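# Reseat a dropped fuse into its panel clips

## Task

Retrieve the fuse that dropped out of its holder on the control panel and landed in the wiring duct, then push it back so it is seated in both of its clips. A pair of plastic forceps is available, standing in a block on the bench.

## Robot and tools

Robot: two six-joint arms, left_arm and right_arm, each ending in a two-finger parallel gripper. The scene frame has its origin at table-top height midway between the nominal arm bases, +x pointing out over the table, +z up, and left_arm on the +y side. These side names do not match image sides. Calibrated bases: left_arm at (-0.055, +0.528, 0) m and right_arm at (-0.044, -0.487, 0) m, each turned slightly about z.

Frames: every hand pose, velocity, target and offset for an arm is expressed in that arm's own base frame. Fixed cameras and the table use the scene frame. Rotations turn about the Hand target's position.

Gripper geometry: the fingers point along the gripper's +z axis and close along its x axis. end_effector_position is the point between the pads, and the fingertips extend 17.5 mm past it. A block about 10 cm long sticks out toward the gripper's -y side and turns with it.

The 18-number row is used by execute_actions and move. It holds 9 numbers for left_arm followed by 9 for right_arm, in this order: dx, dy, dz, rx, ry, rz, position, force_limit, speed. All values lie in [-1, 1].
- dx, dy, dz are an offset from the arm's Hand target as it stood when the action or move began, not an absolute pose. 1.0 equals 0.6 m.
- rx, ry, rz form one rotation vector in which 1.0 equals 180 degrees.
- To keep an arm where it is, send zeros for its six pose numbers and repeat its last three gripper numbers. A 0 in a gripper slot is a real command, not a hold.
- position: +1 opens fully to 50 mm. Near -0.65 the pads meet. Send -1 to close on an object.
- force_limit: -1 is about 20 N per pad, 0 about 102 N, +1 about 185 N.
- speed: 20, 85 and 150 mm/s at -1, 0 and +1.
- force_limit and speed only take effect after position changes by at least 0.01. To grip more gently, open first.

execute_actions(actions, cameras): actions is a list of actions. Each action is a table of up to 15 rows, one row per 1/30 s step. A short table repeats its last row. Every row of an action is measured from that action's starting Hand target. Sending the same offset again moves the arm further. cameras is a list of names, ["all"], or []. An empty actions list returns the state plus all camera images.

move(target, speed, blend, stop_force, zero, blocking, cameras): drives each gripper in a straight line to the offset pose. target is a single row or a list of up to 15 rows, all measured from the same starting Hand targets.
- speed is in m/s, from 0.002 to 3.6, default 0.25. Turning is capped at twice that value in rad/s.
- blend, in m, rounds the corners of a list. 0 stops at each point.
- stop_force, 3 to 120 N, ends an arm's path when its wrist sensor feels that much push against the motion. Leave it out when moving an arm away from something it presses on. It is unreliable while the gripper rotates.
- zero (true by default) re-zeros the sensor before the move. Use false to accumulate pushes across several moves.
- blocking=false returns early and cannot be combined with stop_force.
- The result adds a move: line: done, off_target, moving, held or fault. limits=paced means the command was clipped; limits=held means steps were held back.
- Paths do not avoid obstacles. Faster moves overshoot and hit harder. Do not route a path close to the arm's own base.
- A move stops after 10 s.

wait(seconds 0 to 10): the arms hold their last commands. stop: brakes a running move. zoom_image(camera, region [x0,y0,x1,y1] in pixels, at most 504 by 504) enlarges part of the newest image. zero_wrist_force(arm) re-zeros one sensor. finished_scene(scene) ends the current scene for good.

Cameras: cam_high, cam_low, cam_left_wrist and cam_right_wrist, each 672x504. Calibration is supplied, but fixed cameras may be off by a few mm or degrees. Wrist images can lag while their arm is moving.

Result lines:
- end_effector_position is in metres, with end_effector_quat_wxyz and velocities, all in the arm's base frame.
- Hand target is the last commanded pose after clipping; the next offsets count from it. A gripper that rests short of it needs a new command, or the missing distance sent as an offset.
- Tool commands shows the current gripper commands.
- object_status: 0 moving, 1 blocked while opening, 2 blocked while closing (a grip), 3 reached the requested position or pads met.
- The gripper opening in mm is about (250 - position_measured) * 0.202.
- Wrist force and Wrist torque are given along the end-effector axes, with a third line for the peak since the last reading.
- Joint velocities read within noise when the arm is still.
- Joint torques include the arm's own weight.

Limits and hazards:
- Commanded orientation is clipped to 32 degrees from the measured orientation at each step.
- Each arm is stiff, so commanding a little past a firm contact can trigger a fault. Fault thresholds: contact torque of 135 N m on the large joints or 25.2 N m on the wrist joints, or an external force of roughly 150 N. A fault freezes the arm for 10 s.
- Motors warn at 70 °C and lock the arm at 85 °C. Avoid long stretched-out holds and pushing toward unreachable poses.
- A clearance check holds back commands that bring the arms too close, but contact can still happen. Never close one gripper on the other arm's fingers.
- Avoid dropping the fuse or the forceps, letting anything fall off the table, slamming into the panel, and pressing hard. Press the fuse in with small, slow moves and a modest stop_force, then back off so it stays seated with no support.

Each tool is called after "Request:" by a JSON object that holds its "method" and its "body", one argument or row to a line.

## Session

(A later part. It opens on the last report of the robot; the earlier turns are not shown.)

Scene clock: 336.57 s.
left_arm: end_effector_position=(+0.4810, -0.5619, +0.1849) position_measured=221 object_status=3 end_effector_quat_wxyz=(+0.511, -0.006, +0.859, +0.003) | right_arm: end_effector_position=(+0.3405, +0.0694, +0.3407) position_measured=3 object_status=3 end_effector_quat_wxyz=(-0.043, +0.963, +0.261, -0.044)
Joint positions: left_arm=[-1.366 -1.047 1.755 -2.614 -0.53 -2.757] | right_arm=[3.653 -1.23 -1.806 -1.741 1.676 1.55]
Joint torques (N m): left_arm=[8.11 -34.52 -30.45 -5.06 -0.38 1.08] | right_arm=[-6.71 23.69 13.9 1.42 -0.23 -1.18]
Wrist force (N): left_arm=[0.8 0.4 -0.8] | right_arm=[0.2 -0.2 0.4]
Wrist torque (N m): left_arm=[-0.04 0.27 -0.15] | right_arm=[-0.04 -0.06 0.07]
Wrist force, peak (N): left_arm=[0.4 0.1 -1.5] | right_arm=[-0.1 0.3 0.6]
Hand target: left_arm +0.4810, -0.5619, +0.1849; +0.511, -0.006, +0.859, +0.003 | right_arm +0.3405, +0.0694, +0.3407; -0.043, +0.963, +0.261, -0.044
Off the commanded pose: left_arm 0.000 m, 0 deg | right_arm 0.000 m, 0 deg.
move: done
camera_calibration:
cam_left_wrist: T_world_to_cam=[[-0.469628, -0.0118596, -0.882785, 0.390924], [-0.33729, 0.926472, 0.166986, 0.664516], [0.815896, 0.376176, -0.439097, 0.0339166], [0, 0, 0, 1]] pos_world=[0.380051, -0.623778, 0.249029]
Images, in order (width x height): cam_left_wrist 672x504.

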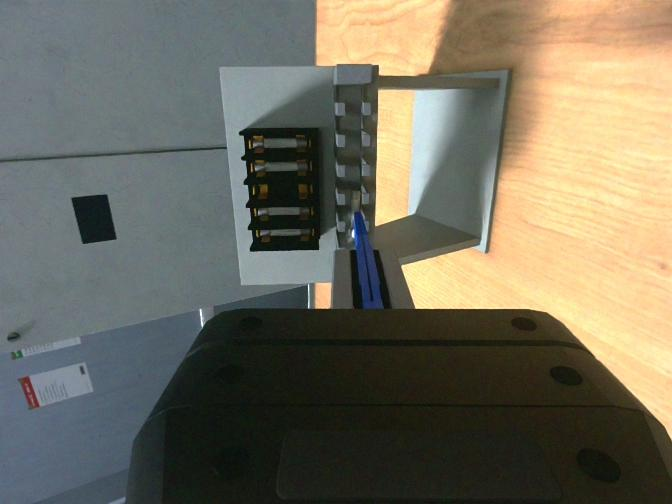

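Request:
{"method": "move", "body": {
  "target": [0.0122,0.0062,-0.0053,0,0,0,-0.46,-1,-1,0,0,0,0,0,0,1,1,1],
  "speed": 0.03,
  "stop_force": 4,
  "cameras": ["cam_left_wrist"]
}}

Request:
{"method": "zoom_image", "body": {
  "camera": "cam_left_wrist",
  "region": [310, 120, 430, 260]
}}

Scene clock: 364.10 s.
left_arm: end_effector_position=(+0.4883, -0.5582, +0.1818) position_measured=221 object_status=3 end_effector_quat_wxyz=(+0.511, -0.006, +0.859, +0.003) | right_arm: end_effector_position=(+0.3405, +0.0694, +0.3407) position_measured=3 object_status=3 end_effector_quat_wxyz=(-0.043, +0.963, +0.261, -0.044)
Joint positions: left_arm=[-1.353 -1.039 1.757 -2.646 -0.534 -2.733] | right_arm=[3.653 -1.23 -1.806 -1.741 1.676 1.55]
Joint torques (N m): left_arm=[7.97 -34.26 -13.94 -5.21 -0.31 1.27] | right_arm=[-6.31 24.36 13.75 1.42 0.15 -1.15]
Wrist force (N): left_arm=[0.8 0.3 -0.5] | right_arm=[-0.1 0.0 0.0]
Wrist torque (N m): left_arm=[-0.06 0.27 -0.15] | right_arm=[0.01 -0.01 0.07]
Wrist force, peak (N): left_arm=[0.8 0.2 -1.0] | right_arm=[0.1 0.1 0.6]
Hand target: left_arm +0.4883, -0.5582, +0.1818; +0.511, -0.006, +0.859, +0.003 | right_arm +0.3405, +0.0694, +0.3407; -0.043, +0.963, +0.261, -0.044
Off the commanded pose: left_arm 0.000 m, 0 deg | right_arm 0.000 m, 0 deg.
move: done
camera_calibration:
cam_left_wrist: T_world_to_cam=[[-0.469628, -0.0118596, -0.882785, 0.391571], [-0.33729, 0.926472, 0.166986, 0.664085], [0.815896, 0.376176, -0.439097, 0.0251636], [0, 0, 0, 1]] pos_world=[0.387351, -0.620078, 0.245829]
Images, in order (width x height): cam_left_wrist 672x504.

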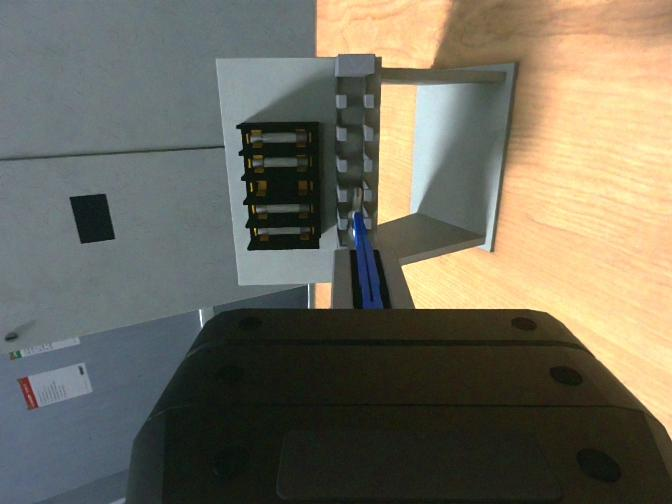

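Scaled by 3.600 from the camera's 672x504 image, which has a finer 960x720 frame.

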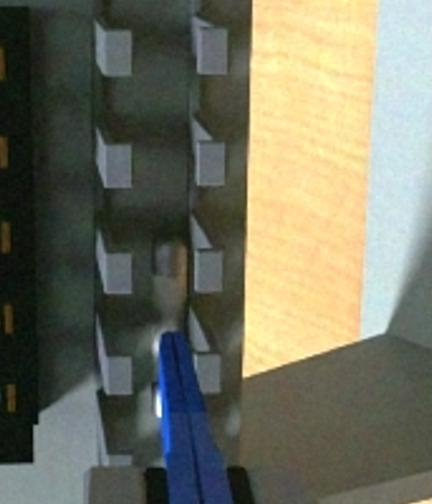

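Request:
{"method": "move", "body": {
  "target": [0.0006,-0.0017,0.0006,0,0,0,-0.355,-1,-1,0,0,0,0,0,0,1,1,1],
  "speed": 0.03,
  "cameras": ["cam_left_wrist"]
}}

Request:
{"method": "zoom_image", "body": {
  "camera": "cam_left_wrist",
  "region": [310, 120, 430, 260]
}}

Scene clock: 386.20 s.
left_arm: end_effector_position=(+0.4886, -0.5592, +0.1821) position_measured=206 object_status=3 end_effector_quat_wxyz=(+0.511, -0.006, +0.859, +0.003) | right_arm: end_effector_position=(+0.3405, +0.0694, +0.3407) position_measured=3 object_status=3 end_effector_quat_wxyz=(-0.043, +0.963, +0.261, -0.044)
Joint positions: left_arm=[-1.353 -1.037 1.753 -2.644 -0.535 -2.733] | right_arm=[3.653 -1.23 -1.806 -1.741 1.676 1.55]
Joint torques (N m): left_arm=[7.94 -35.02 -30.4 -1.94 -0.28 1.38] | right_arm=[-6.72 24.51 14.1 1.35 0.3 -1.09]
Wrist force (N): left_arm=[0.5 0.2 -0.7] | right_arm=[-0.1 0.4 0.3]
Wrist torque (N m): left_arm=[-0.07 0.31 -0.14] | right_arm=[0.07 -0.01 0.07]
Wrist force, peak (N): left_arm=[0.7 0.4 -1.0] | right_arm=[-0.2 0.0 0.5]
Hand target: left_arm +0.4886, -0.5592, +0.1821; +0.511, -0.006, +0.859, +0.003 | right_arm +0.3405, +0.0694, +0.3407; -0.043, +0.963, +0.261, -0.044
Off the commanded pose: left_arm 0.000 m, 0 deg | right_arm 0.000 m, 0 deg.
move: done
camera_calibration:
cam_left_wrist: T_world_to_cam=[[-0.469628, -0.0118596, -0.882785, 0.3921], [-0.33729, 0.926472, 0.166986, 0.665079], [0.815896, 0.376176, -0.439097, 0.025389], [0, 0, 0, 1]] pos_world=[0.387751, -0.621078, 0.246229]
Images, in order (width x height): cam_left_wrist 672x504.

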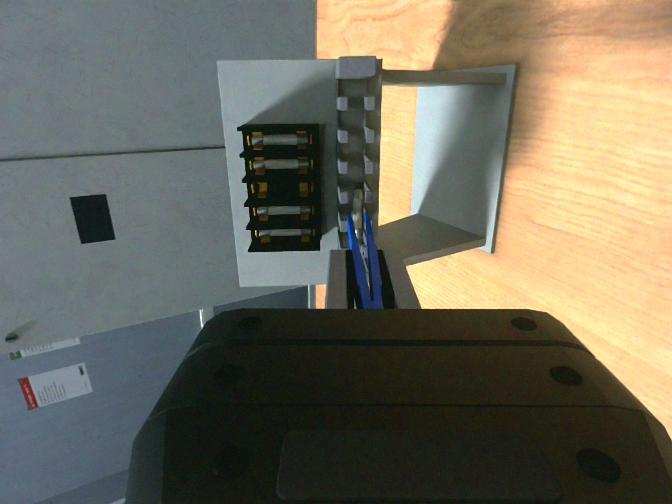

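Scaled by 3.600 from the camera's 672x504 image, which has a finer 960x720 frame.

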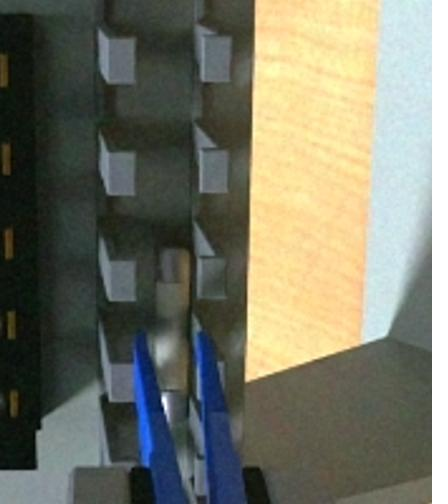

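Request:
{"method": "zoom_image", "body": {
  "camera": "cam_left_wrist",
  "region": [335, 180, 385, 240]
}}

Request:
{"method": "zoom_image", "body": {
  "camera": "cam_left_wrist",
  "region": [330, 50, 390, 120]
}}

Scaled by 8.400 from the camera's 672x504 image, which has a finer 960x720 frame.

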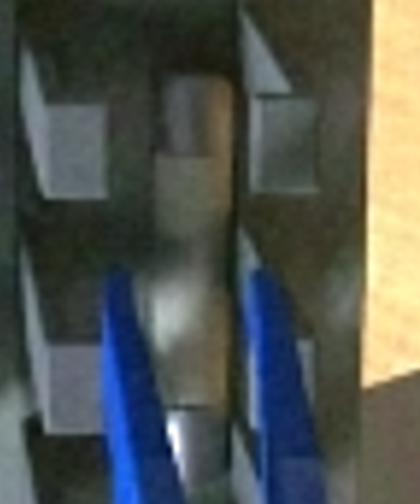

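Scaled by 7.200 from the camera's 672x504 image, which has a finer 960x720 frame.

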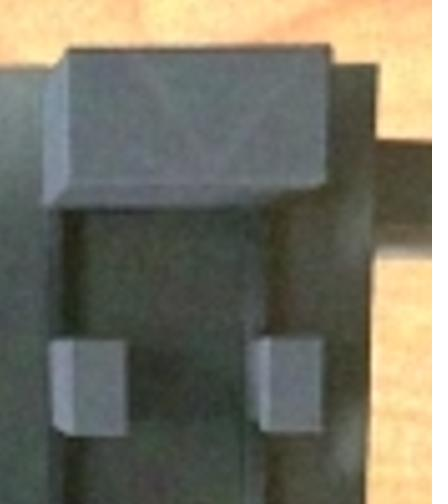

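Request:
{"method": "move", "body": {
  "target": [0.0208,0.0003,-0.0141,0,0,0,-0.355,-1,-1,0,0,0,0,0,0,1,1,1],
  "speed": 0.02,
  "stop_force": 3,
  "cameras": ["cam_left_wrist"]
}}

Request:
{"method": "zoom_image", "body": {
  "camera": "cam_left_wrist",
  "region": [325, 160, 395, 260]
}}

Scene clock: 408.77 s.
left_arm: end_effector_position=(+0.5011, -0.5590, +0.1737) position_measured=206 object_status=3 end_effector_quat_wxyz=(+0.511, -0.006, +0.859, +0.003) | right_arm: end_effector_position=(+0.3405, +0.0694, +0.3407) position_measured=3 object_status=3 end_effector_quat_wxyz=(-0.043, +0.963, +0.261, -0.044)
Joint positions: left_arm=[-1.333 -1.008 1.74 -2.692 -0.542 -2.696] | right_arm=[3.653 -1.23 -1.806 -1.741 1.676 1.55]
Joint torques (N m): left_arm=[8.27 -35.81 -29.52 -5.12 -0.41 0.99] | right_arm=[-6.76 24.2 14.37 1.5 0.62 -0.95]
Wrist force (N): left_arm=[0.7 0.4 -0.8] | right_arm=[-0.3 -0.2 0.2]
Wrist torque (N m): left_arm=[-0.04 0.29 -0.14] | right_arm=[-0.03 0.02 0.07]
Wrist force, peak (N): left_arm=[0.9 0.1 -0.9] | right_arm=[-0.4 0.6 0.1]
Hand target: left_arm +0.5011, -0.5590, +0.1737; +0.511, -0.006, +0.859, +0.003 | right_arm +0.3405, +0.0694, +0.3407; -0.043, +0.963, +0.261, -0.044
Off the commanded pose: left_arm 0.000 m, 0 deg | right_arm 0.000 m, 0 deg.
move: done
camera_calibration:
cam_left_wrist: T_world_to_cam=[[-0.469628, -0.0118596, -0.882785, 0.390469], [-0.33729, 0.926472, 0.166986, 0.670529], [0.815896, 0.376176, -0.439097, 0.0113828], [0, 0, 0, 1]] pos_world=[0.400251, -0.620878, 0.237729]
Images, in order (width x height): cam_left_wrist 672x504.

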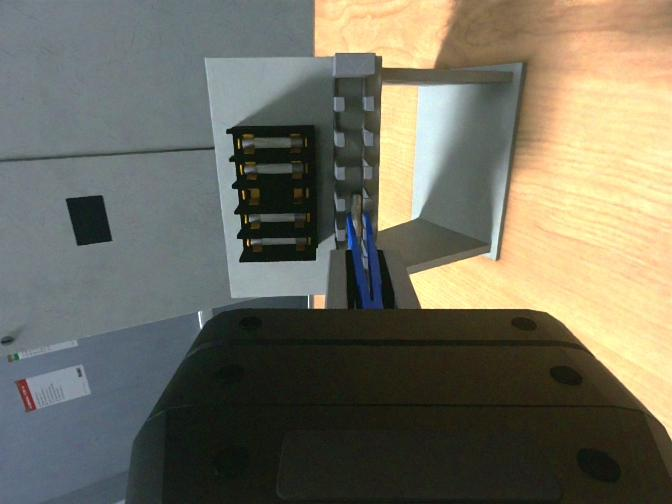

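Scaled by 5.040 from the camera's 672x504 image, which has a finer 960x720 frame.

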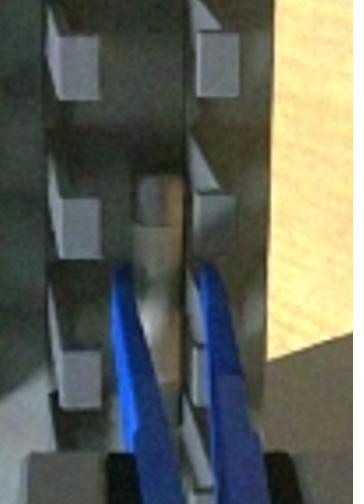

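Request:
{"method": "move", "body": {
  "target": [0.0176,0.0002,-0.0095,0,0,0,-0.355,-1,-1,0,0,0,0,0,0,1,1,1],
  "speed": 0.02,
  "stop_force": 3,
  "cameras": ["cam_left_wrist"]
}}

Request:
{"method": "zoom_image", "body": {
  "camera": "cam_left_wrist",
  "region": [325, 160, 395, 260]
}}

Scene clock: 443.90 s.
left_arm: end_effector_position=(+0.5117, -0.5589, +0.1680) position_measured=206 object_status=3 end_effector_quat_wxyz=(+0.511, -0.006, +0.859, +0.003) | right_arm: end_effector_position=(+0.3405, +0.0694, +0.3407) position_measured=3 object_status=3 end_effector_quat_wxyz=(-0.043, +0.963, +0.261, -0.044)
Joint positions: left_arm=[-1.316 -0.985 1.727 -2.727 -0.548 -2.666] | right_arm=[3.653 -1.23 -1.806 -1.741 1.676 1.55]
Joint torques (N m): left_arm=[8.08 -36.97 -29.25 -5.07 -0.55 1] | right_arm=[-6.88 24.08 14.66 1.39 0.51 -0.9]
Wrist force (N): left_arm=[0.7 0.2 -0.5] | right_arm=[0.2 0.2 0.1]
Wrist torque (N m): left_arm=[-0.08 0.29 -0.15] | right_arm=[0.03 -0.06 0.07]
Wrist force, peak (N): left_arm=[0.8 0.3 -0.9] | right_arm=[-0.5 0.4 0.2]
Hand target: left_arm +0.5117, -0.5589, +0.1680; +0.511, -0.006, +0.859, +0.003 | right_arm +0.3405, +0.0694, +0.3407; -0.043, +0.963, +0.261, -0.044
Off the commanded pose: left_arm 0.000 m, 0 deg | right_arm 0.000 m, 0 deg.
move: done
camera_calibration:
cam_left_wrist: T_world_to_cam=[[-0.469628, -0.0118596, -0.882785, 0.390369], [-0.33729, 0.926472, 0.166986, 0.67493], [0.815896, 0.376176, -0.439097, 0.000275409], [0, 0, 0, 1]] pos_world=[0.410751, -0.620778, 0.232029]
Images, in order (width x height): cam_left_wrist 672x504.

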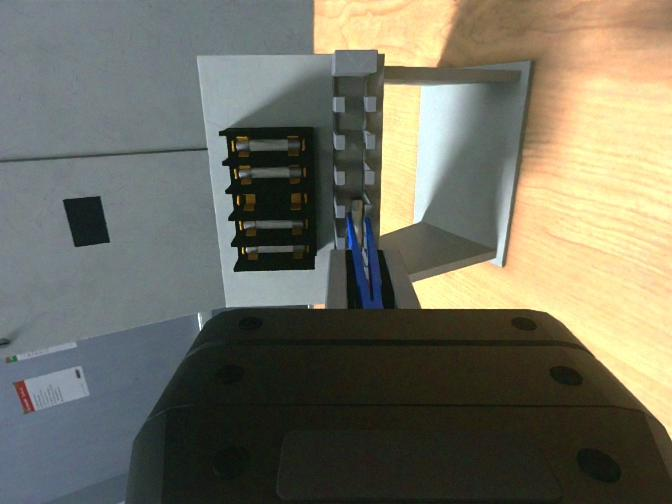

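Scaled by 5.040 from the camera's 672x504 image, which has a finer 960x720 frame.

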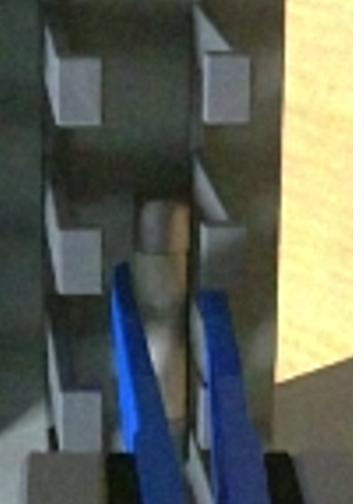

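Request:
{"method": "move", "body": {
  "target": [
    [-0.0396,-0.0005,0.0214,0,0,0,-0.355,-1,-1,0,0,0,0,0,0,1,1,1],
    [-0.0399,0.0253,0.0214,0,0,0,-0.355,-1,-1,0,0,0,0,0,0,1,1,1]
  ],
  "speed": 0.06,
  "cameras": ["cam_left_wrist"]
}}

Request:
{"method": "zoom_image", "body": {
  "camera": "cam_left_wrist",
  "region": [325, 150, 395, 250]
}}

Scene clock: 477.00 s.
left_arm: end_effector_position=(+0.4877, -0.5438, +0.1808) position_measured=206 object_status=3 end_effector_quat_wxyz=(+0.511, -0.006, +0.859, +0.004) | right_arm: end_effector_position=(+0.3405, +0.0694, +0.3407) position_measured=3 object_status=3 end_effector_quat_wxyz=(-0.043, +0.963, +0.261, -0.044)
Joint positions: left_arm=[-1.349 -1.06 1.799 -2.674 -0.536 -2.725] | right_arm=[3.653 -1.23 -1.806 -1.741 1.676 1.55]
Joint torques (N m): left_arm=[7.6 -58.55 -14.35 -5.25 -0.49 1.13] | right_arm=[-6 23.9 14.32 1.5 0.52 -0.96]
Wrist force (N): left_arm=[0.6 0.2 -0.7] | right_arm=[-0.1 -0.1 -0.1]
Wrist torque (N m): left_arm=[-0.08 0.28 -0.16] | right_arm=[0.00 -0.01 0.07]
Wrist force, peak (N): left_arm=[0.6 0.3 -1.4] | right_arm=[0.0 0.5 0.5]
Hand target: left_arm +0.4877, -0.5437, +0.1808; +0.511, -0.006, +0.859, +0.003 | right_arm +0.3405, +0.0694, +0.3407; -0.043, +0.963, +0.261, -0.044
Off the commanded pose: left_arm 0.000 m, 0 deg | right_arm 0.000 m, 0 deg.
move: done
camera_calibration:
cam_left_wrist: T_world_to_cam=[[-0.469628, -0.0118596, -0.882785, 0.390712], [-0.33729, 0.926472, 0.166986, 0.650725], [0.815896, 0.376176, -0.439097, 0.0197594], [0, 0, 0, 1]] pos_world=[0.386851, -0.605678, 0.244929]
Images, in order (width x height): cam_left_wrist 672x504.

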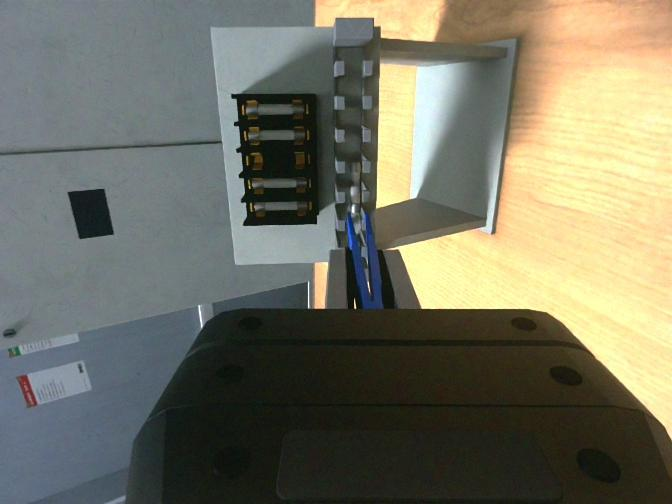

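Scaled by 5.040 from the camera's 672x504 image, which has a finer 960x720 frame.

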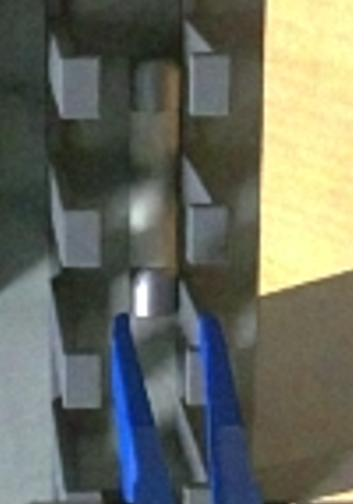

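Request:
{"method": "move", "body": {
  "target": [0.0555,-0.001,-0.0305,0,0,0,-0.355,-1,-1,0,0,0,0,0,0,1,1,1],
  "speed": 0.025,
  "stop_force": 3,
  "cameras": ["cam_left_wrist"]
}}

Request:
{"method": "zoom_image", "body": {
  "camera": "cam_left_wrist",
  "region": [325, 160, 395, 260]
}}

Scene clock: 505.57 s.
left_arm: end_effector_position=(+0.5210, -0.5443, +0.1625) position_measured=206 object_status=3 end_effector_quat_wxyz=(+0.511, -0.006, +0.859, +0.003) | right_arm: end_effector_position=(+0.3405, +0.0694, +0.3407) position_measured=3 object_status=3 end_effector_quat_wxyz=(-0.043, +0.963, +0.261, -0.044)
Joint positions: left_arm=[-1.295 -0.984 1.755 -2.786 -0.557 -2.63] | right_arm=[3.653 -1.23 -1.806 -1.741 1.676 1.55]
Joint torques (N m): left_arm=[7.6 -35.74 -28.9 -5.13 -0.44 1.21] | right_arm=[-6.57 24.01 15.14 1.45 0.56 -0.87]
Wrist force (N): left_arm=[0.4 0.4 -1.2] | right_arm=[0.2 0.3 0.1]
Wrist torque (N m): left_arm=[-0.03 0.34 -0.14] | right_arm=[0.04 -0.06 0.07]
Wrist force, peak (N): left_arm=[0.6 0.4 -1.3] | right_arm=[0.1 0.5 0.5]
Hand target: left_arm +0.5210, -0.5443, +0.1625; +0.511, -0.006, +0.859, +0.003 | right_arm +0.3405, +0.0694, +0.3407; -0.043, +0.963, +0.261, -0.044
Off the commanded pose: left_arm 0.000 m, 0 deg | right_arm 0.000 m, 0 deg.
move: done
camera_calibration:
cam_left_wrist: T_world_to_cam=[[-0.469628, -0.0118596, -0.882785, 0.39019], [-0.33729, 0.926472, 0.166986, 0.665476], [0.815896, 0.376176, -0.439097, -0.0152573], [0, 0, 0, 1]] pos_world=[0.420151, -0.606178, 0.226629]
Images, in order (width x height): cam_left_wrist 672x504.

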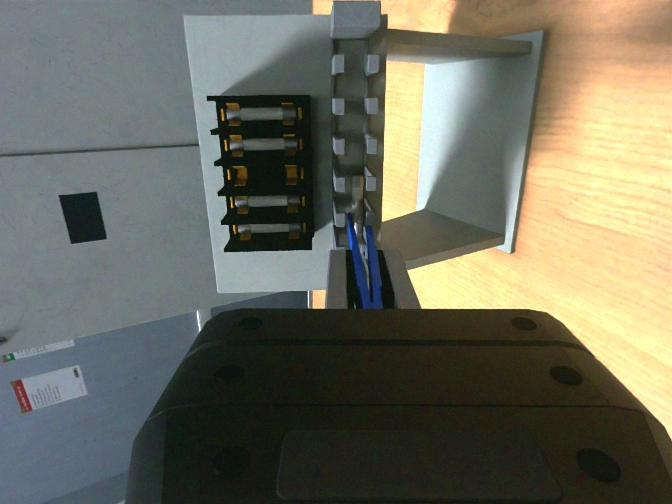

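Scaled by 5.040 from the camera's 672x504 image, which has a finer 960x720 frame.

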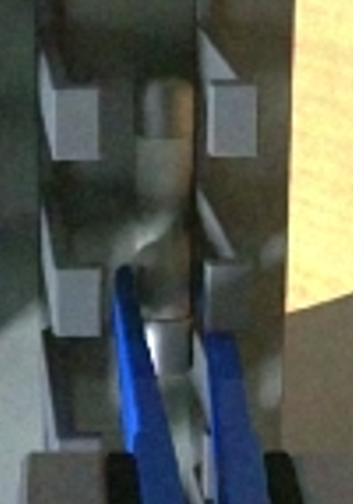

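Request:
{"method": "move", "body": {
  "target": [0.0044,0,-0.0024,0,0,0,-0.355,-1,-1,0,0,0,0,0,0,1,1,1],
  "speed": 0.01,
  "stop_force": 3
}}

Request:
{"method": "move", "body": {
  "target": [0,0,0,0,0,0,-0.46,-1,-1,0,0,0,0,0,0,1,1,1],
  "cameras": ["cam_left_wrist"]
}}

Request:
{"method": "zoom_image", "body": {
  "camera": "cam_left_wrist",
  "region": [325, 160, 395, 260]
}}

Scene clock: 515.20 s.
left_arm: end_effector_position=(+0.5237, -0.5443, +0.1611) position_measured=206 object_status=3 end_effector_quat_wxyz=(+0.511, -0.006, +0.859, +0.003) | right_arm: end_effector_position=(+0.3405, +0.0694, +0.3407) position_measured=3 object_status=3 end_effector_quat_wxyz=(-0.043, +0.963, +0.261, -0.044)
Joint positions: left_arm=[-1.291 -0.978 1.751 -2.794 -0.559 -2.623] | right_arm=[3.653 -1.23 -1.806 -1.741 1.676 1.55]
Joint torques (N m): left_arm=[8.37 -36.42 -28.71 -5.24 -0.42 1.17] | right_arm=[-5.83 23.92 14.89 1.54 0.54 -0.81]
Wrist force (N): left_arm=[0.6 0.3 -1.0] | right_arm=[-0.2 0.4 0.4]
Wrist torque (N m): left_arm=[-0.05 0.30 -0.15] | right_arm=[0.06 0.01 0.07]
Wrist force, peak (N): left_arm=[0.8 0.3 -1.2] | right_arm=[-0.3 0.5 0.2]
Hand target: left_arm +0.5237, -0.5443, +0.1611; +0.511, -0.006, +0.859, +0.003 | right_arm +0.3405, +0.0694, +0.3407; -0.043, +0.963, +0.261, -0.044
Off the commanded pose: left_arm 0.000 m, 0 deg | right_arm 0.000 m, 0 deg.
move: done

Scene clock: 515.70 s.
left_arm: end_effector_position=(+0.5237, -0.5443, +0.1611) position_measured=221 object_status=3 end_effector_quat_wxyz=(+0.511, -0.006, +0.859, +0.003) | right_arm: end_effector_position=(+0.3405, +0.0694, +0.3407) position_measured=3 object_status=3 end_effector_quat_wxyz=(-0.043, +0.963, +0.261, -0.044)
Joint positions: left_arm=[-1.291 -0.978 1.751 -2.794 -0.559 -2.623] | right_arm=[3.653 -1.23 -1.806 -1.741 1.676 1.55]
Joint torques (N m): left_arm=[7.82 -35.98 -28.89 -5.01 -0.4 1.23] | right_arm=[-6.76 23.97 15.06 1.51 0.54 -0.83]
Wrist force (N): left_arm=[0.6 0.5 -0.6] | right_arm=[-0.1 0.8 0.4]
Wrist torque (N m): left_arm=[-0.03 0.28 -0.15] | right_arm=[0.13 -0.01 0.07]
Wrist force, peak (N): left_arm=[0.6 0.3 -1.1] | right_arm=[-0.1 0.8 0.4]
Hand target: left_arm +0.5237, -0.5443, +0.1611; +0.511, -0.006, +0.859, +0.003 | right_arm +0.3405, +0.0694, +0.3407; -0.043, +0.963, +0.261, -0.044
Off the commanded pose: left_arm 0.000 m, 0 deg | right_arm 0.000 m, 0 deg.
move: done
camera_calibration:
cam_left_wrist: T_world_to_cam=[[-0.469628, -0.0118596, -0.882785, 0.390087], [-0.33729, 0.926472, 0.166986, 0.666603], [0.815896, 0.376176, -0.439097, -0.0180373], [0, 0, 0, 1]] pos_world=[0.422751, -0.606178, 0.225129]
Images, in order (width x height): cam_left_wrist 672x504.

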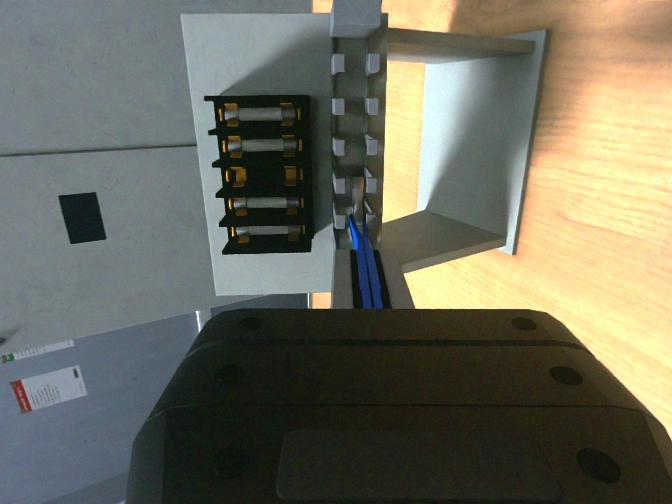

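Scaled by 5.040 from the camera's 672x504 image, which has a finer 960x720 frame.

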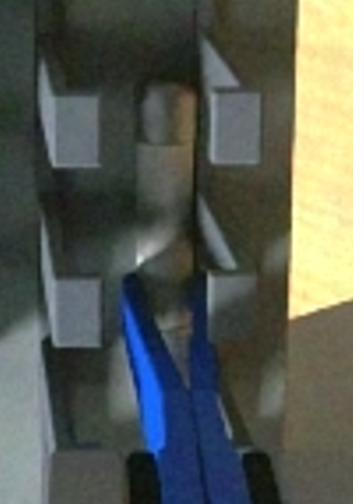

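Request:
{"method": "move", "body": {
  "target": [
    [-0.008,-0.0001,0.0062,0,0,0,-0.46,-1,-1,0,0,0,0,0,0,1,1,1],
    [-0.0652,-0.0008,0.0372,0,0,0,-0.46,-1,-1,0,0,0,0,0,0,1,1,1]
  ],
  "speed": 0.03,
  "blend": [0.002,0],
  "cameras": ["cam_left_wrist"]
}}

Request:
{"method": "zoom_image", "body": {
  "camera": "cam_left_wrist",
  "region": [325, 130, 395, 260]
}}

Scene clock: 523.27 s.
left_arm: end_effector_position=(+0.4846, -0.5448, +0.1834) position_measured=221 object_status=3 end_effector_quat_wxyz=(+0.511, -0.006, +0.859, +0.003) | right_arm: end_effector_position=(+0.3405, +0.0694, +0.3407) position_measured=3 object_status=3 end_effector_quat_wxyz=(-0.043, +0.963, +0.261, -0.044)
Joint positions: left_arm=[-1.354 -1.067 1.799 -2.658 -0.534 -2.735] | right_arm=[3.653 -1.23 -1.806 -1.741 1.676 1.55]
Joint torques (N m): left_arm=[-5.96 -57.63 -13.88 -1.81 4.59 -1.2] | right_arm=[-5.87 23.94 15.39 1.57 0.6 -0.72]
Wrist force (N): left_arm=[0.7 0.1 -0.6] | right_arm=[-0.2 0.3 0.2]
Wrist torque (N m): left_arm=[-0.09 0.28 -0.08] | right_arm=[0.05 0.01 0.07]
Wrist force, peak (N): left_arm=[0.6 0.1 -1.1] | right_arm=[-0.5 0.3 0.4]
Hand target: left_arm +0.4846, -0.5448, +0.1834; +0.511, -0.006, +0.859, +0.003 | right_arm +0.3405, +0.0694, +0.3407; -0.043, +0.963, +0.261, -0.044
Off the commanded pose: left_arm 0.000 m, 0 deg | right_arm 0.000 m, 0 deg.
move: done
camera_calibration:
cam_left_wrist: T_world_to_cam=[[-0.469628, -0.0118596, -0.882785, 0.391405], [-0.33729, 0.926472, 0.166986, 0.650155], [0.815896, 0.376176, -0.439097, 0.0238442], [0, 0, 0, 1]] pos_world=[0.383651, -0.606678, 0.247429]
Images, in order (width x height): cam_left_wrist 672x504.

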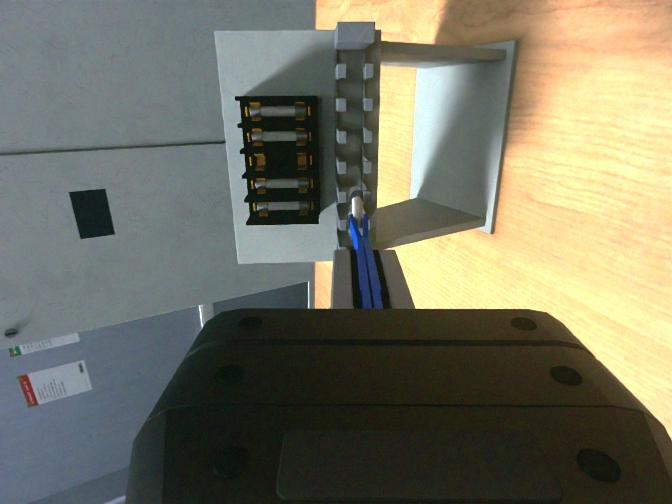

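Scaled by 3.877 from the camera's 672x504 image, which has a finer 960x720 frame.

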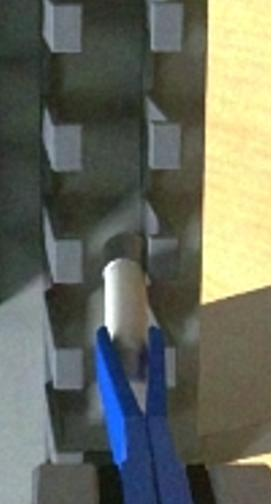

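Request:
{"method": "move", "body": {
  "target": [
    [-0.0440,-0.0005,0.0238,0,0,0,-0.46,-1,-1,0,0,0,0,0,0,1,1,1],
    [-0.0440,-0.0005,-0.03,-0.0043,0.3417,0,-0.46,-1,-1,0,0,0,0,0,0,1,1,1]
  ],
  "speed": 0.11,
  "cameras": ["cam_left_wrist"]
}}

Request:
{"method": "zoom_image", "body": {
  "camera": "cam_left_wrist",
  "region": [300, 150, 420, 260]
}}

Scene clock: 559.73 s.
left_arm: end_effector_position=(+0.4581, -0.5451, +0.1654) position_measured=221 object_status=3 end_effector_quat_wxyz=(+0.000, -0.007, +1.000, +0.000) | right_arm: end_effector_position=(+0.3405, +0.0694, +0.3407) position_measured=3 object_status=3 end_effector_quat_wxyz=(-0.043, +0.963, +0.261, -0.044)
Joint positions: left_arm=[-1.06 -1.024 1.284 -1.83 -1.57 -2.644] | right_arm=[3.653 -1.23 -1.806 -1.741 1.676 1.55]
Joint torques (N m): left_arm=[7.57 -40.19 -34.88 -1.54 -2.26 1.4] | right_arm=[-5.71 23.64 15.46 1.51 0.51 -0.61]
Wrist force (N): left_arm=[-0.6 0.1 -0.2] | right_arm=[-0.3 0.2 0.2]
Wrist torque (N m): left_arm=[-0.05 0.11 -0.03] | right_arm=[0.04 0.02 0.08]
Wrist force, peak (N): left_arm=[0.8 0.1 -1.5] | right_arm=[-0.6 0.2 0.5]
Hand target: left_arm +0.4582, -0.5451, +0.1654; +0.000, -0.007, +1.000, +0.001 | right_arm +0.3405, +0.0694, +0.3407; -0.043, +0.963, +0.261, -0.044
Off the commanded pose: left_arm 0.000 m, 0 deg | right_arm 0.000 m, 0 deg.
move: done
camera_calibration:
cam_left_wrist: T_world_to_cam=[[-0.999794, -0.0184961, -0.00839364, 0.457777], [-0.0202847, 0.930476, 0.365791, 0.46857], [0.00104439, 0.365885, -0.930659, 0.486596], [0, 0, 0, 1]] pos_world=[0.466679, -0.605565, 0.285299]
Images, in order (width x height): cam_left_wrist 672x504.

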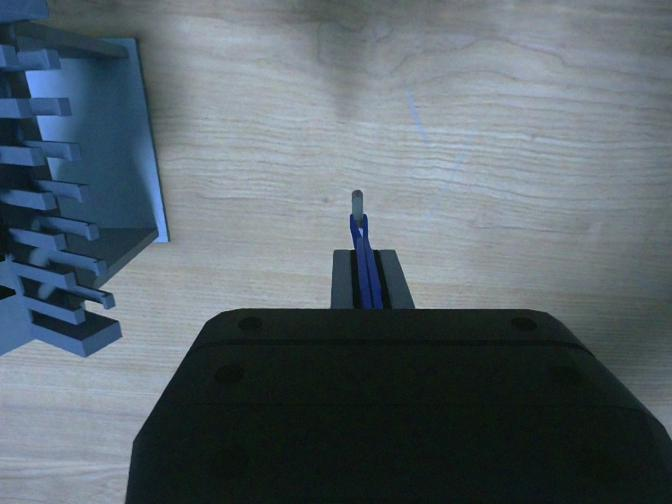

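Scaled by 4.200 from the camera's 672x504 image, which has a finer 960x720 frame.

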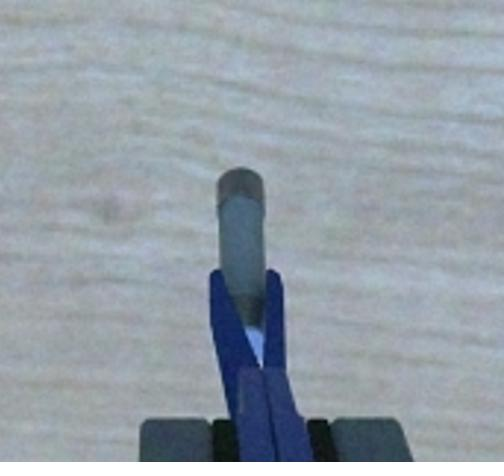

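Request:
{"method": "move", "body": {
  "target": [
    [0,0,-0.0890,0,0,0,-0.46,-1,-1,0,0,0,0,0,0,1,1,1],
    [0,0.0333,-0.1340,0,0,0,-0.46,-1,-1,0,0,0,0,0,0,1,1,1]
  ],
  "speed": [0.06,0.02],
  "stop_force": 3,
  "cameras": ["cam_left_wrist"]
}}

Request:
{"method": "zoom_image", "body": {
  "camera": "cam_left_wrist",
  "region": [300, 150, 420, 260]
}}

Scene clock: 573.50 s.
left_arm: end_effector_position=(+0.4582, -0.5251, +0.0850) position_measured=221 object_status=3 end_effector_quat_wxyz=(+0.000, -0.007, +1.000, +0.001) | right_arm: end_effector_position=(+0.3405, +0.0694, +0.3407) position_measured=3 object_status=3 end_effector_quat_wxyz=(-0.043, +0.963, +0.261, -0.044)
Joint positions: left_arm=[-1.046 -0.991 1.45 -2.029 -1.571 -2.63] | right_arm=[3.653 -1.23 -1.806 -1.741 1.676 1.55]
Joint torques (N m): left_arm=[7.23 -64.74 -17.62 -4.78 2.1 1.39] | right_arm=[-6 24.6 15.58 1.52 0.59 -0.62]
Wrist force (N): left_arm=[-0.3 0.3 -0.1] | right_arm=[-0.3 0.2 0.3]
Wrist torque (N m): left_arm=[-0.02 0.08 -0.02] | right_arm=[0.03 0.02 0.06]
Wrist force, peak (N): left_arm=[-0.5 0.2 -1.0] | right_arm=[-0.3 0.0 0.8]
Hand target: left_arm +0.4582, -0.5251, +0.0850; +0.000, -0.007, +1.000, +0.001 | right_arm +0.3405, +0.0694, +0.3407; -0.043, +0.963, +0.261, -0.044
Off the commanded pose: left_arm 0.000 m, 0 deg | right_arm 0.000 m, 0 deg.
move: done
camera_calibration:
cam_left_wrist: T_world_to_cam=[[-0.999796, -0.0184727, -0.00817133, 0.457541], [-0.0201816, 0.930476, 0.365796, 0.479323], [0.000845978, 0.365886, -0.930659, 0.404547], [0, 0, 0, 1]] pos_world=[0.466779, -0.585565, 0.204899]
Images, in order (width x height): cam_left_wrist 672x504.

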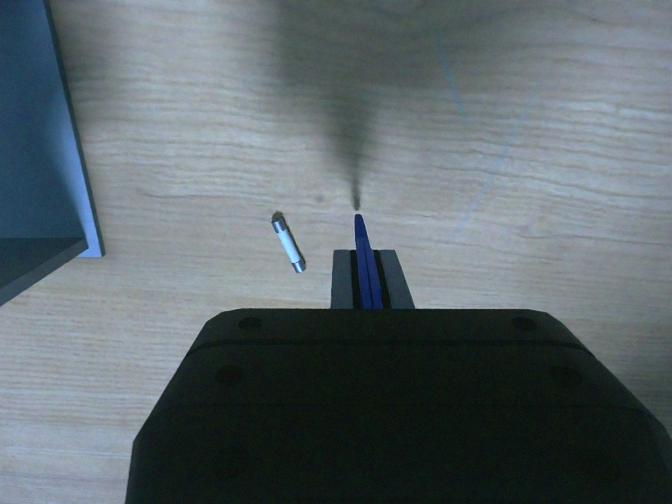

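Scaled by 4.200 from the camera's 672x504 image, which has a finer 960x720 frame.

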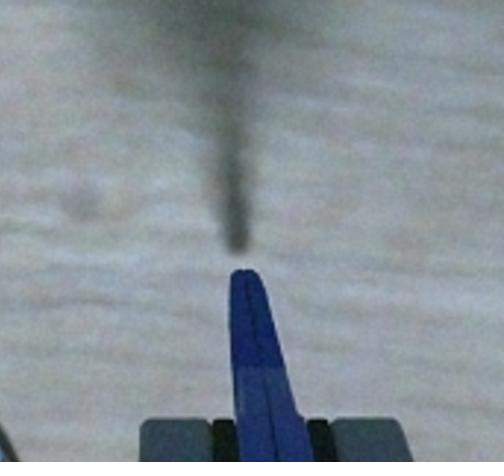

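Request:
{"method": "move", "body": {
  "target": [
    [0,0,0.05,0,0,0,-0.46,-1,-1,0,0,0,0,0,0,1,1,1],
    [0.0628,0.0295,0.05,0,0,0.1133,-0.355,-1,-1,0,0,0,0,0,0,1,1,1]
  ],
  "speed": 0.15,
  "blend": [0.01,0],
  "cameras": ["cam_left_wrist"]
}}

Request:
{"method": "zoom_image", "body": {
  "camera": "cam_left_wrist",
  "region": [300, 150, 420, 260]
}}

Scene clock: 589.63 s.
left_arm: end_effector_position=(+0.4958, -0.5074, +0.1150) position_measured=206 object_status=3 end_effector_quat_wxyz=(+0.000, -0.184, +0.983, +0.000) | right_arm: end_effector_position=(+0.3405, +0.0694, +0.3407) position_measured=3 object_status=3 end_effector_quat_wxyz=(-0.043, +0.963, +0.261, -0.044)
Joint positions: left_arm=[-0.986 -0.992 1.368 -1.946 -1.571 -2.926] | right_arm=[3.653 -1.23 -1.806 -1.741 1.676 1.55]
Joint torques (N m): left_arm=[7.13 -40.33 -33.78 -1.67 2.55 -1.33] | right_arm=[-6.1 24.22 16.42 1.6 0.53 -0.54]
Wrist force (N): left_arm=[-0.1 0.3 -0.1] | right_arm=[-0.1 0.2 0.1]
Wrist torque (N m): left_arm=[-0.02 0.03 0.05] | right_arm=[0.03 -0.01 0.07]
Wrist force, peak (N): left_arm=[-0.3 0.5 1.4] | right_arm=[-0.6 0.3 0.4]
Hand target: left_arm +0.4958, -0.5074, +0.1150; +0.000, -0.184, +0.983, +0.000 | right_arm +0.3405, +0.0694, +0.3407; -0.043, +0.963, +0.261, -0.044
Off the commanded pose: left_arm 0.000 m, 0 deg | right_arm 0.000 m, 0 deg.
move: done
camera_calibration:
cam_left_wrist: T_world_to_cam=[[-0.930675, -0.365755, -0.00820429, 0.285261], [-0.343209, 0.865101, 0.365798, 0.579713], [-0.126695, 0.343255, -0.930658, 0.477745], [0, 0, 0, 1]] pos_world=[0.524976, -0.561163, 0.234899]
Images, in order (width x height): cam_left_wrist 672x504.

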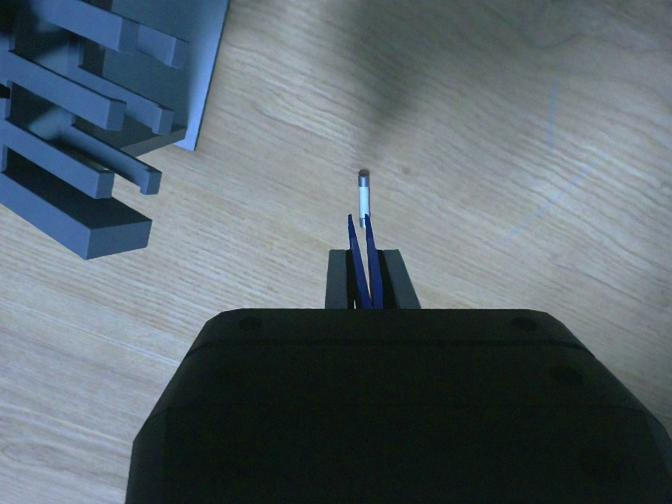

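Scaled by 4.200 from the camera's 672x504 image, which has a finer 960x720 frame.

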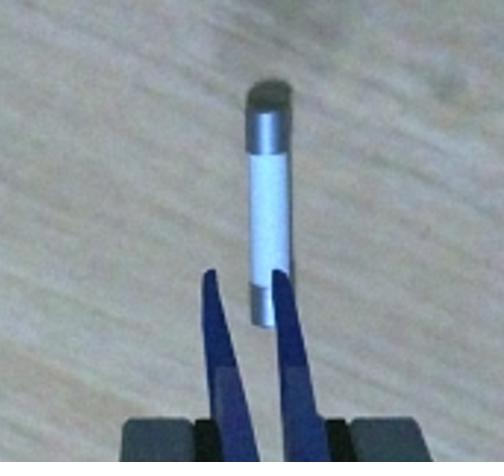

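Request:
{"method": "move", "body": {
  "target": [-0.0073,-0.0028,-0.033,0,0,0,-0.355,-1,-1,0,0,0,0,0,0,1,1,1],
  "speed": 0.06,
  "stop_force": 4,
  "cameras": ["cam_left_wrist"]
}}

Request:
{"method": "zoom_image", "body": {
  "camera": "cam_left_wrist",
  "region": [300, 150, 420, 260]
}}

Scene clock: 598.80 s.
left_arm: end_effector_position=(+0.4915, -0.5091, +0.0952) position_measured=206 object_status=3 end_effector_quat_wxyz=(+0.000, -0.184, +0.983, +0.000) | right_arm: end_effector_position=(+0.3405, +0.0694, +0.3407) position_measured=3 object_status=3 end_effector_quat_wxyz=(-0.043, +0.963, +0.261, -0.044)
Joint positions: left_arm=[-0.993 -0.977 1.399 -1.991 -1.571 -2.932] | right_arm=[3.653 -1.23 -1.806 -1.741 1.676 1.55]
Joint torques (N m): left_arm=[-6.29 -40.03 -17.23 -5.02 1.1 -1.21] | right_arm=[-6.12 24.1 15.29 1.49 0.67 -0.5]
Wrist force (N): left_arm=[-0.2 0.2 -0.2] | right_arm=[-0.2 0.0 0.1]
Wrist torque (N m): left_arm=[-0.04 0.05 0.05] | right_arm=[0.01 0.01 0.07]
Wrist force, peak (N): left_arm=[-0.2 0.3 -0.6] | right_arm=[-0.3 0.6 0.2]
Hand target: left_arm +0.4915, -0.5091, +0.0952; +0.000, -0.184, +0.983, +0.000 | right_arm +0.3405, +0.0694, +0.3407; -0.043, +0.963, +0.261, -0.044
Off the commanded pose: left_arm 0.000 m, 0 deg | right_arm 0.000 m, 0 deg.
move: done
camera_calibration:
cam_left_wrist: T_world_to_cam=[[-0.930663, -0.365786, -0.00821676, 0.280398], [-0.343242, 0.865088, 0.365798, 0.58684], [-0.126695, 0.343255, -0.930658, 0.459309], [0, 0, 0, 1]] pos_world=[0.520576, -0.562763, 0.215099]
Images, in order (width x height): cam_left_wrist 672x504.

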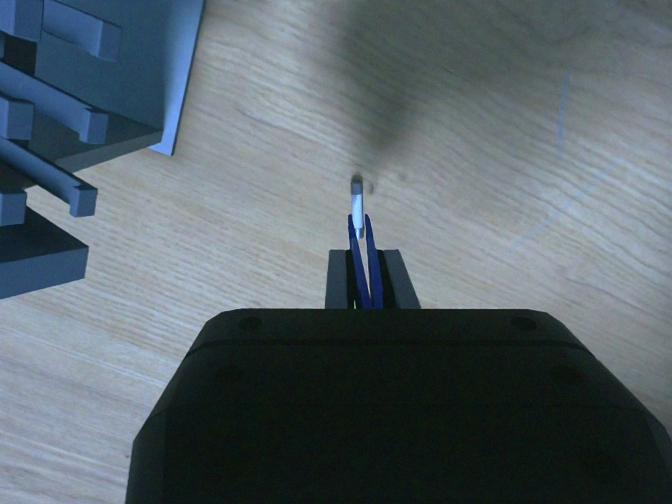

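Scaled by 4.200 from the camera's 672x504 image, which has a finer 960x720 frame.

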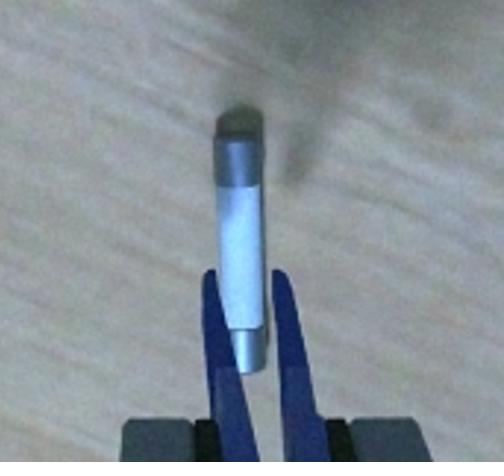

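Request:
{"method": "move", "body": {
  "target": [0.0006,0.0002,-0.0245,0,0,0,-0.355,-1,-1,0,0,0,0,0,0,1,1,1],
  "speed": 0.02,
  "stop_force": 3,
  "cameras": ["cam_left_wrist"]
}}

Request:
{"method": "zoom_image", "body": {
  "camera": "cam_left_wrist",
  "region": [300, 150, 420, 260]
}}

Scene clock: 608.10 s.
left_arm: end_effector_position=(+0.4918, -0.5090, +0.0805) position_measured=206 object_status=3 end_effector_quat_wxyz=(+0.000, -0.184, +0.983, +0.000) | right_arm: end_effector_position=(+0.3405, +0.0694, +0.3407) position_measured=3 object_status=3 end_effector_quat_wxyz=(-0.043, +0.963, +0.261, -0.044)
Joint positions: left_arm=[-0.992 -0.962 1.415 -2.022 -1.571 -2.932] | right_arm=[3.653 -1.23 -1.806 -1.741 1.676 1.55]
Joint torques (N m): left_arm=[7.47 -40.59 -16.72 -4.75 -1.51 1.2] | right_arm=[-5.67 24.59 16.01 1.58 0.52 -0.43]
Wrist force (N): left_arm=[0.0 0.1 -0.1] | right_arm=[-0.2 0.0 0.1]
Wrist torque (N m): left_arm=[-0.06 0.01 -0.01] | right_arm=[0.01 0.01 0.07]
Wrist force, peak (N): left_arm=[-0.1 0.3 -0.4] | right_arm=[-0.3 0.4 0.5]
Hand target: left_arm +0.4918, -0.5090, +0.0805; +0.000, -0.184, +0.983, +0.000 | right_arm +0.3405, +0.0694, +0.3407; -0.043, +0.963, +0.261, -0.044
Off the commanded pose: left_arm 0.000 m, 0 deg | right_arm 0.000 m, 0 deg.
move: done
camera_calibration:
cam_left_wrist: T_world_to_cam=[[-0.930675, -0.365755, -0.00820429, 0.280707], [-0.343209, 0.865101, 0.365798, 0.592258], [-0.126695, 0.343255, -0.930658, 0.445645], [0, 0, 0, 1]] pos_world=[0.520976, -0.562663, 0.200399]
Images, in order (width x height): cam_left_wrist 672x504.

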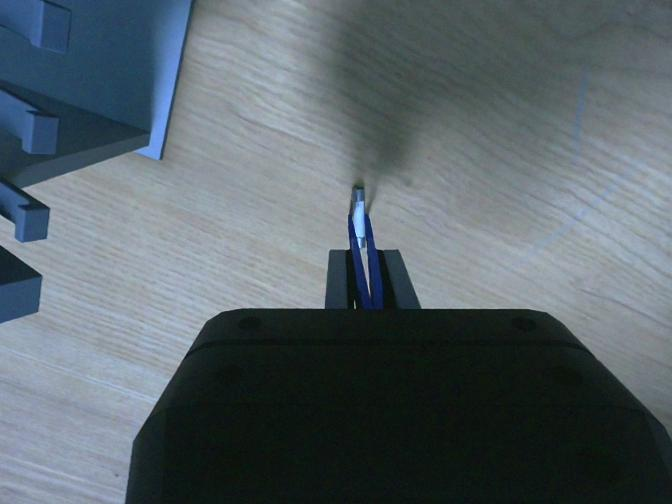

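Scaled by 4.200 from the camera's 672x504 image, which has a finer 960x720 frame.

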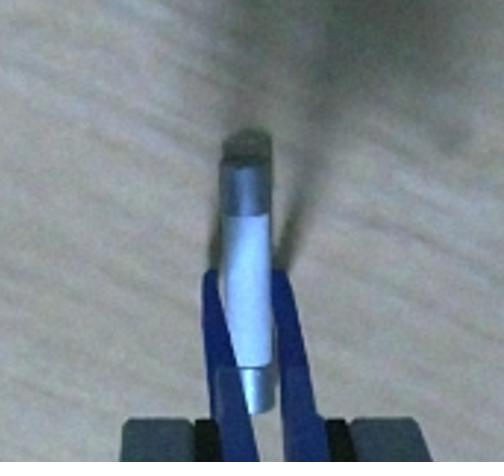

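Request:
{"method": "move", "body": {
  "target": [0,0,-0.0083,0,0,0,-0.355,-1,-1,0,0,0,0,0,0,1,1,1],
  "speed": 0.01,
  "stop_force": 3,
  "cameras": ["cam_left_wrist"]
}}

Request:
{"method": "zoom_image", "body": {
  "camera": "cam_left_wrist",
  "region": [300, 150, 420, 260]
}}

Scene clock: 613.17 s.
left_arm: end_effector_position=(+0.4918, -0.5090, +0.0781) position_measured=206 object_status=3 end_effector_quat_wxyz=(+0.000, -0.184, +0.983, +0.000) | right_arm: end_effector_position=(+0.3405, +0.0694, +0.3407) position_measured=3 object_status=3 end_effector_quat_wxyz=(-0.043, +0.963, +0.261, -0.044)
Joint positions: left_arm=[-0.992 -0.96 1.417 -2.027 -1.571 -2.932] | right_arm=[3.653 -1.23 -1.806 -1.741 1.676 1.55]
Joint torques (N m): left_arm=[5.47 -65.13 -32.95 -2.56 -1.36 1.14] | right_arm=[-5.95 24.25 16.06 1.56 0.62 -0.45]
Wrist force (N): left_arm=[-0.2 0.1 -1.3] | right_arm=[-0.1 0.0 0.2]
Wrist torque (N m): left_arm=[-0.01 0.05 -0.01] | right_arm=[0.01 -0.02 0.08]
Wrist force, peak (N): left_arm=[-0.1 0.2 -14.0] | right_arm=[-0.4 0.0 0.5]
Hand target: left_arm +0.4918, -0.5090, +0.0781; +0.000, -0.184, +0.983, +0.000 (not the last commanded pose) | right_arm +0.3405, +0.0694, +0.3407; -0.043, +0.963, +0.261, -0.044
Off the commanded pose: left_arm 0.003 m, 0 deg | right_arm 0.000 m, 0 deg.
move: contact (left_arm)
camera_calibration:
cam_left_wrist: T_world_to_cam=[[-0.930652, -0.365815, -0.00812918, 0.280626], [-0.343235, 0.865077, 0.36583, 0.59313], [-0.126794, 0.343251, -0.930646, 0.443458], [0, 0, 0, 1]] pos_world=[0.520976, -0.562663, 0.197999]
Images, in order (width x height): cam_left_wrist 672x504.

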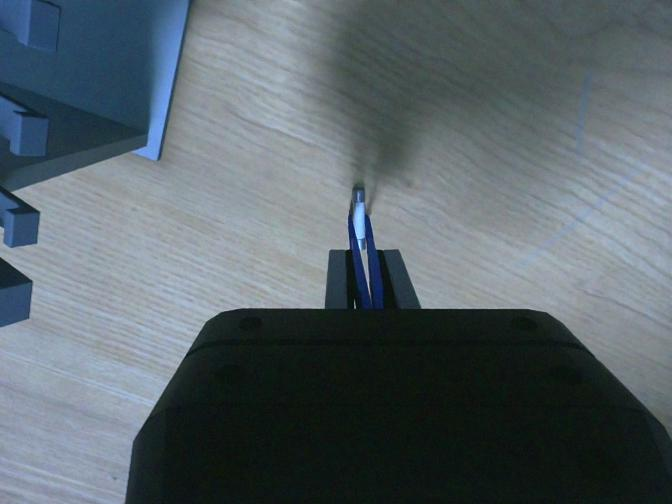

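Scaled by 4.200 from the camera's 672x504 image, which has a finer 960x720 frame.

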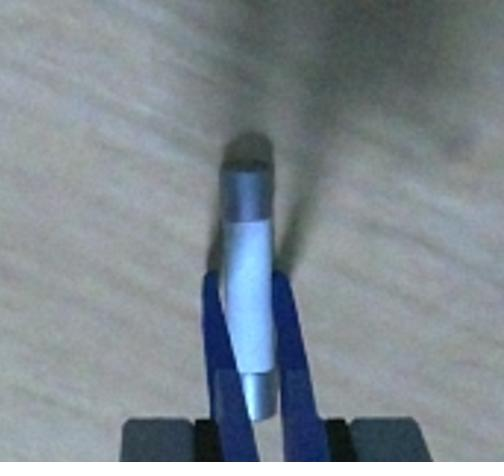

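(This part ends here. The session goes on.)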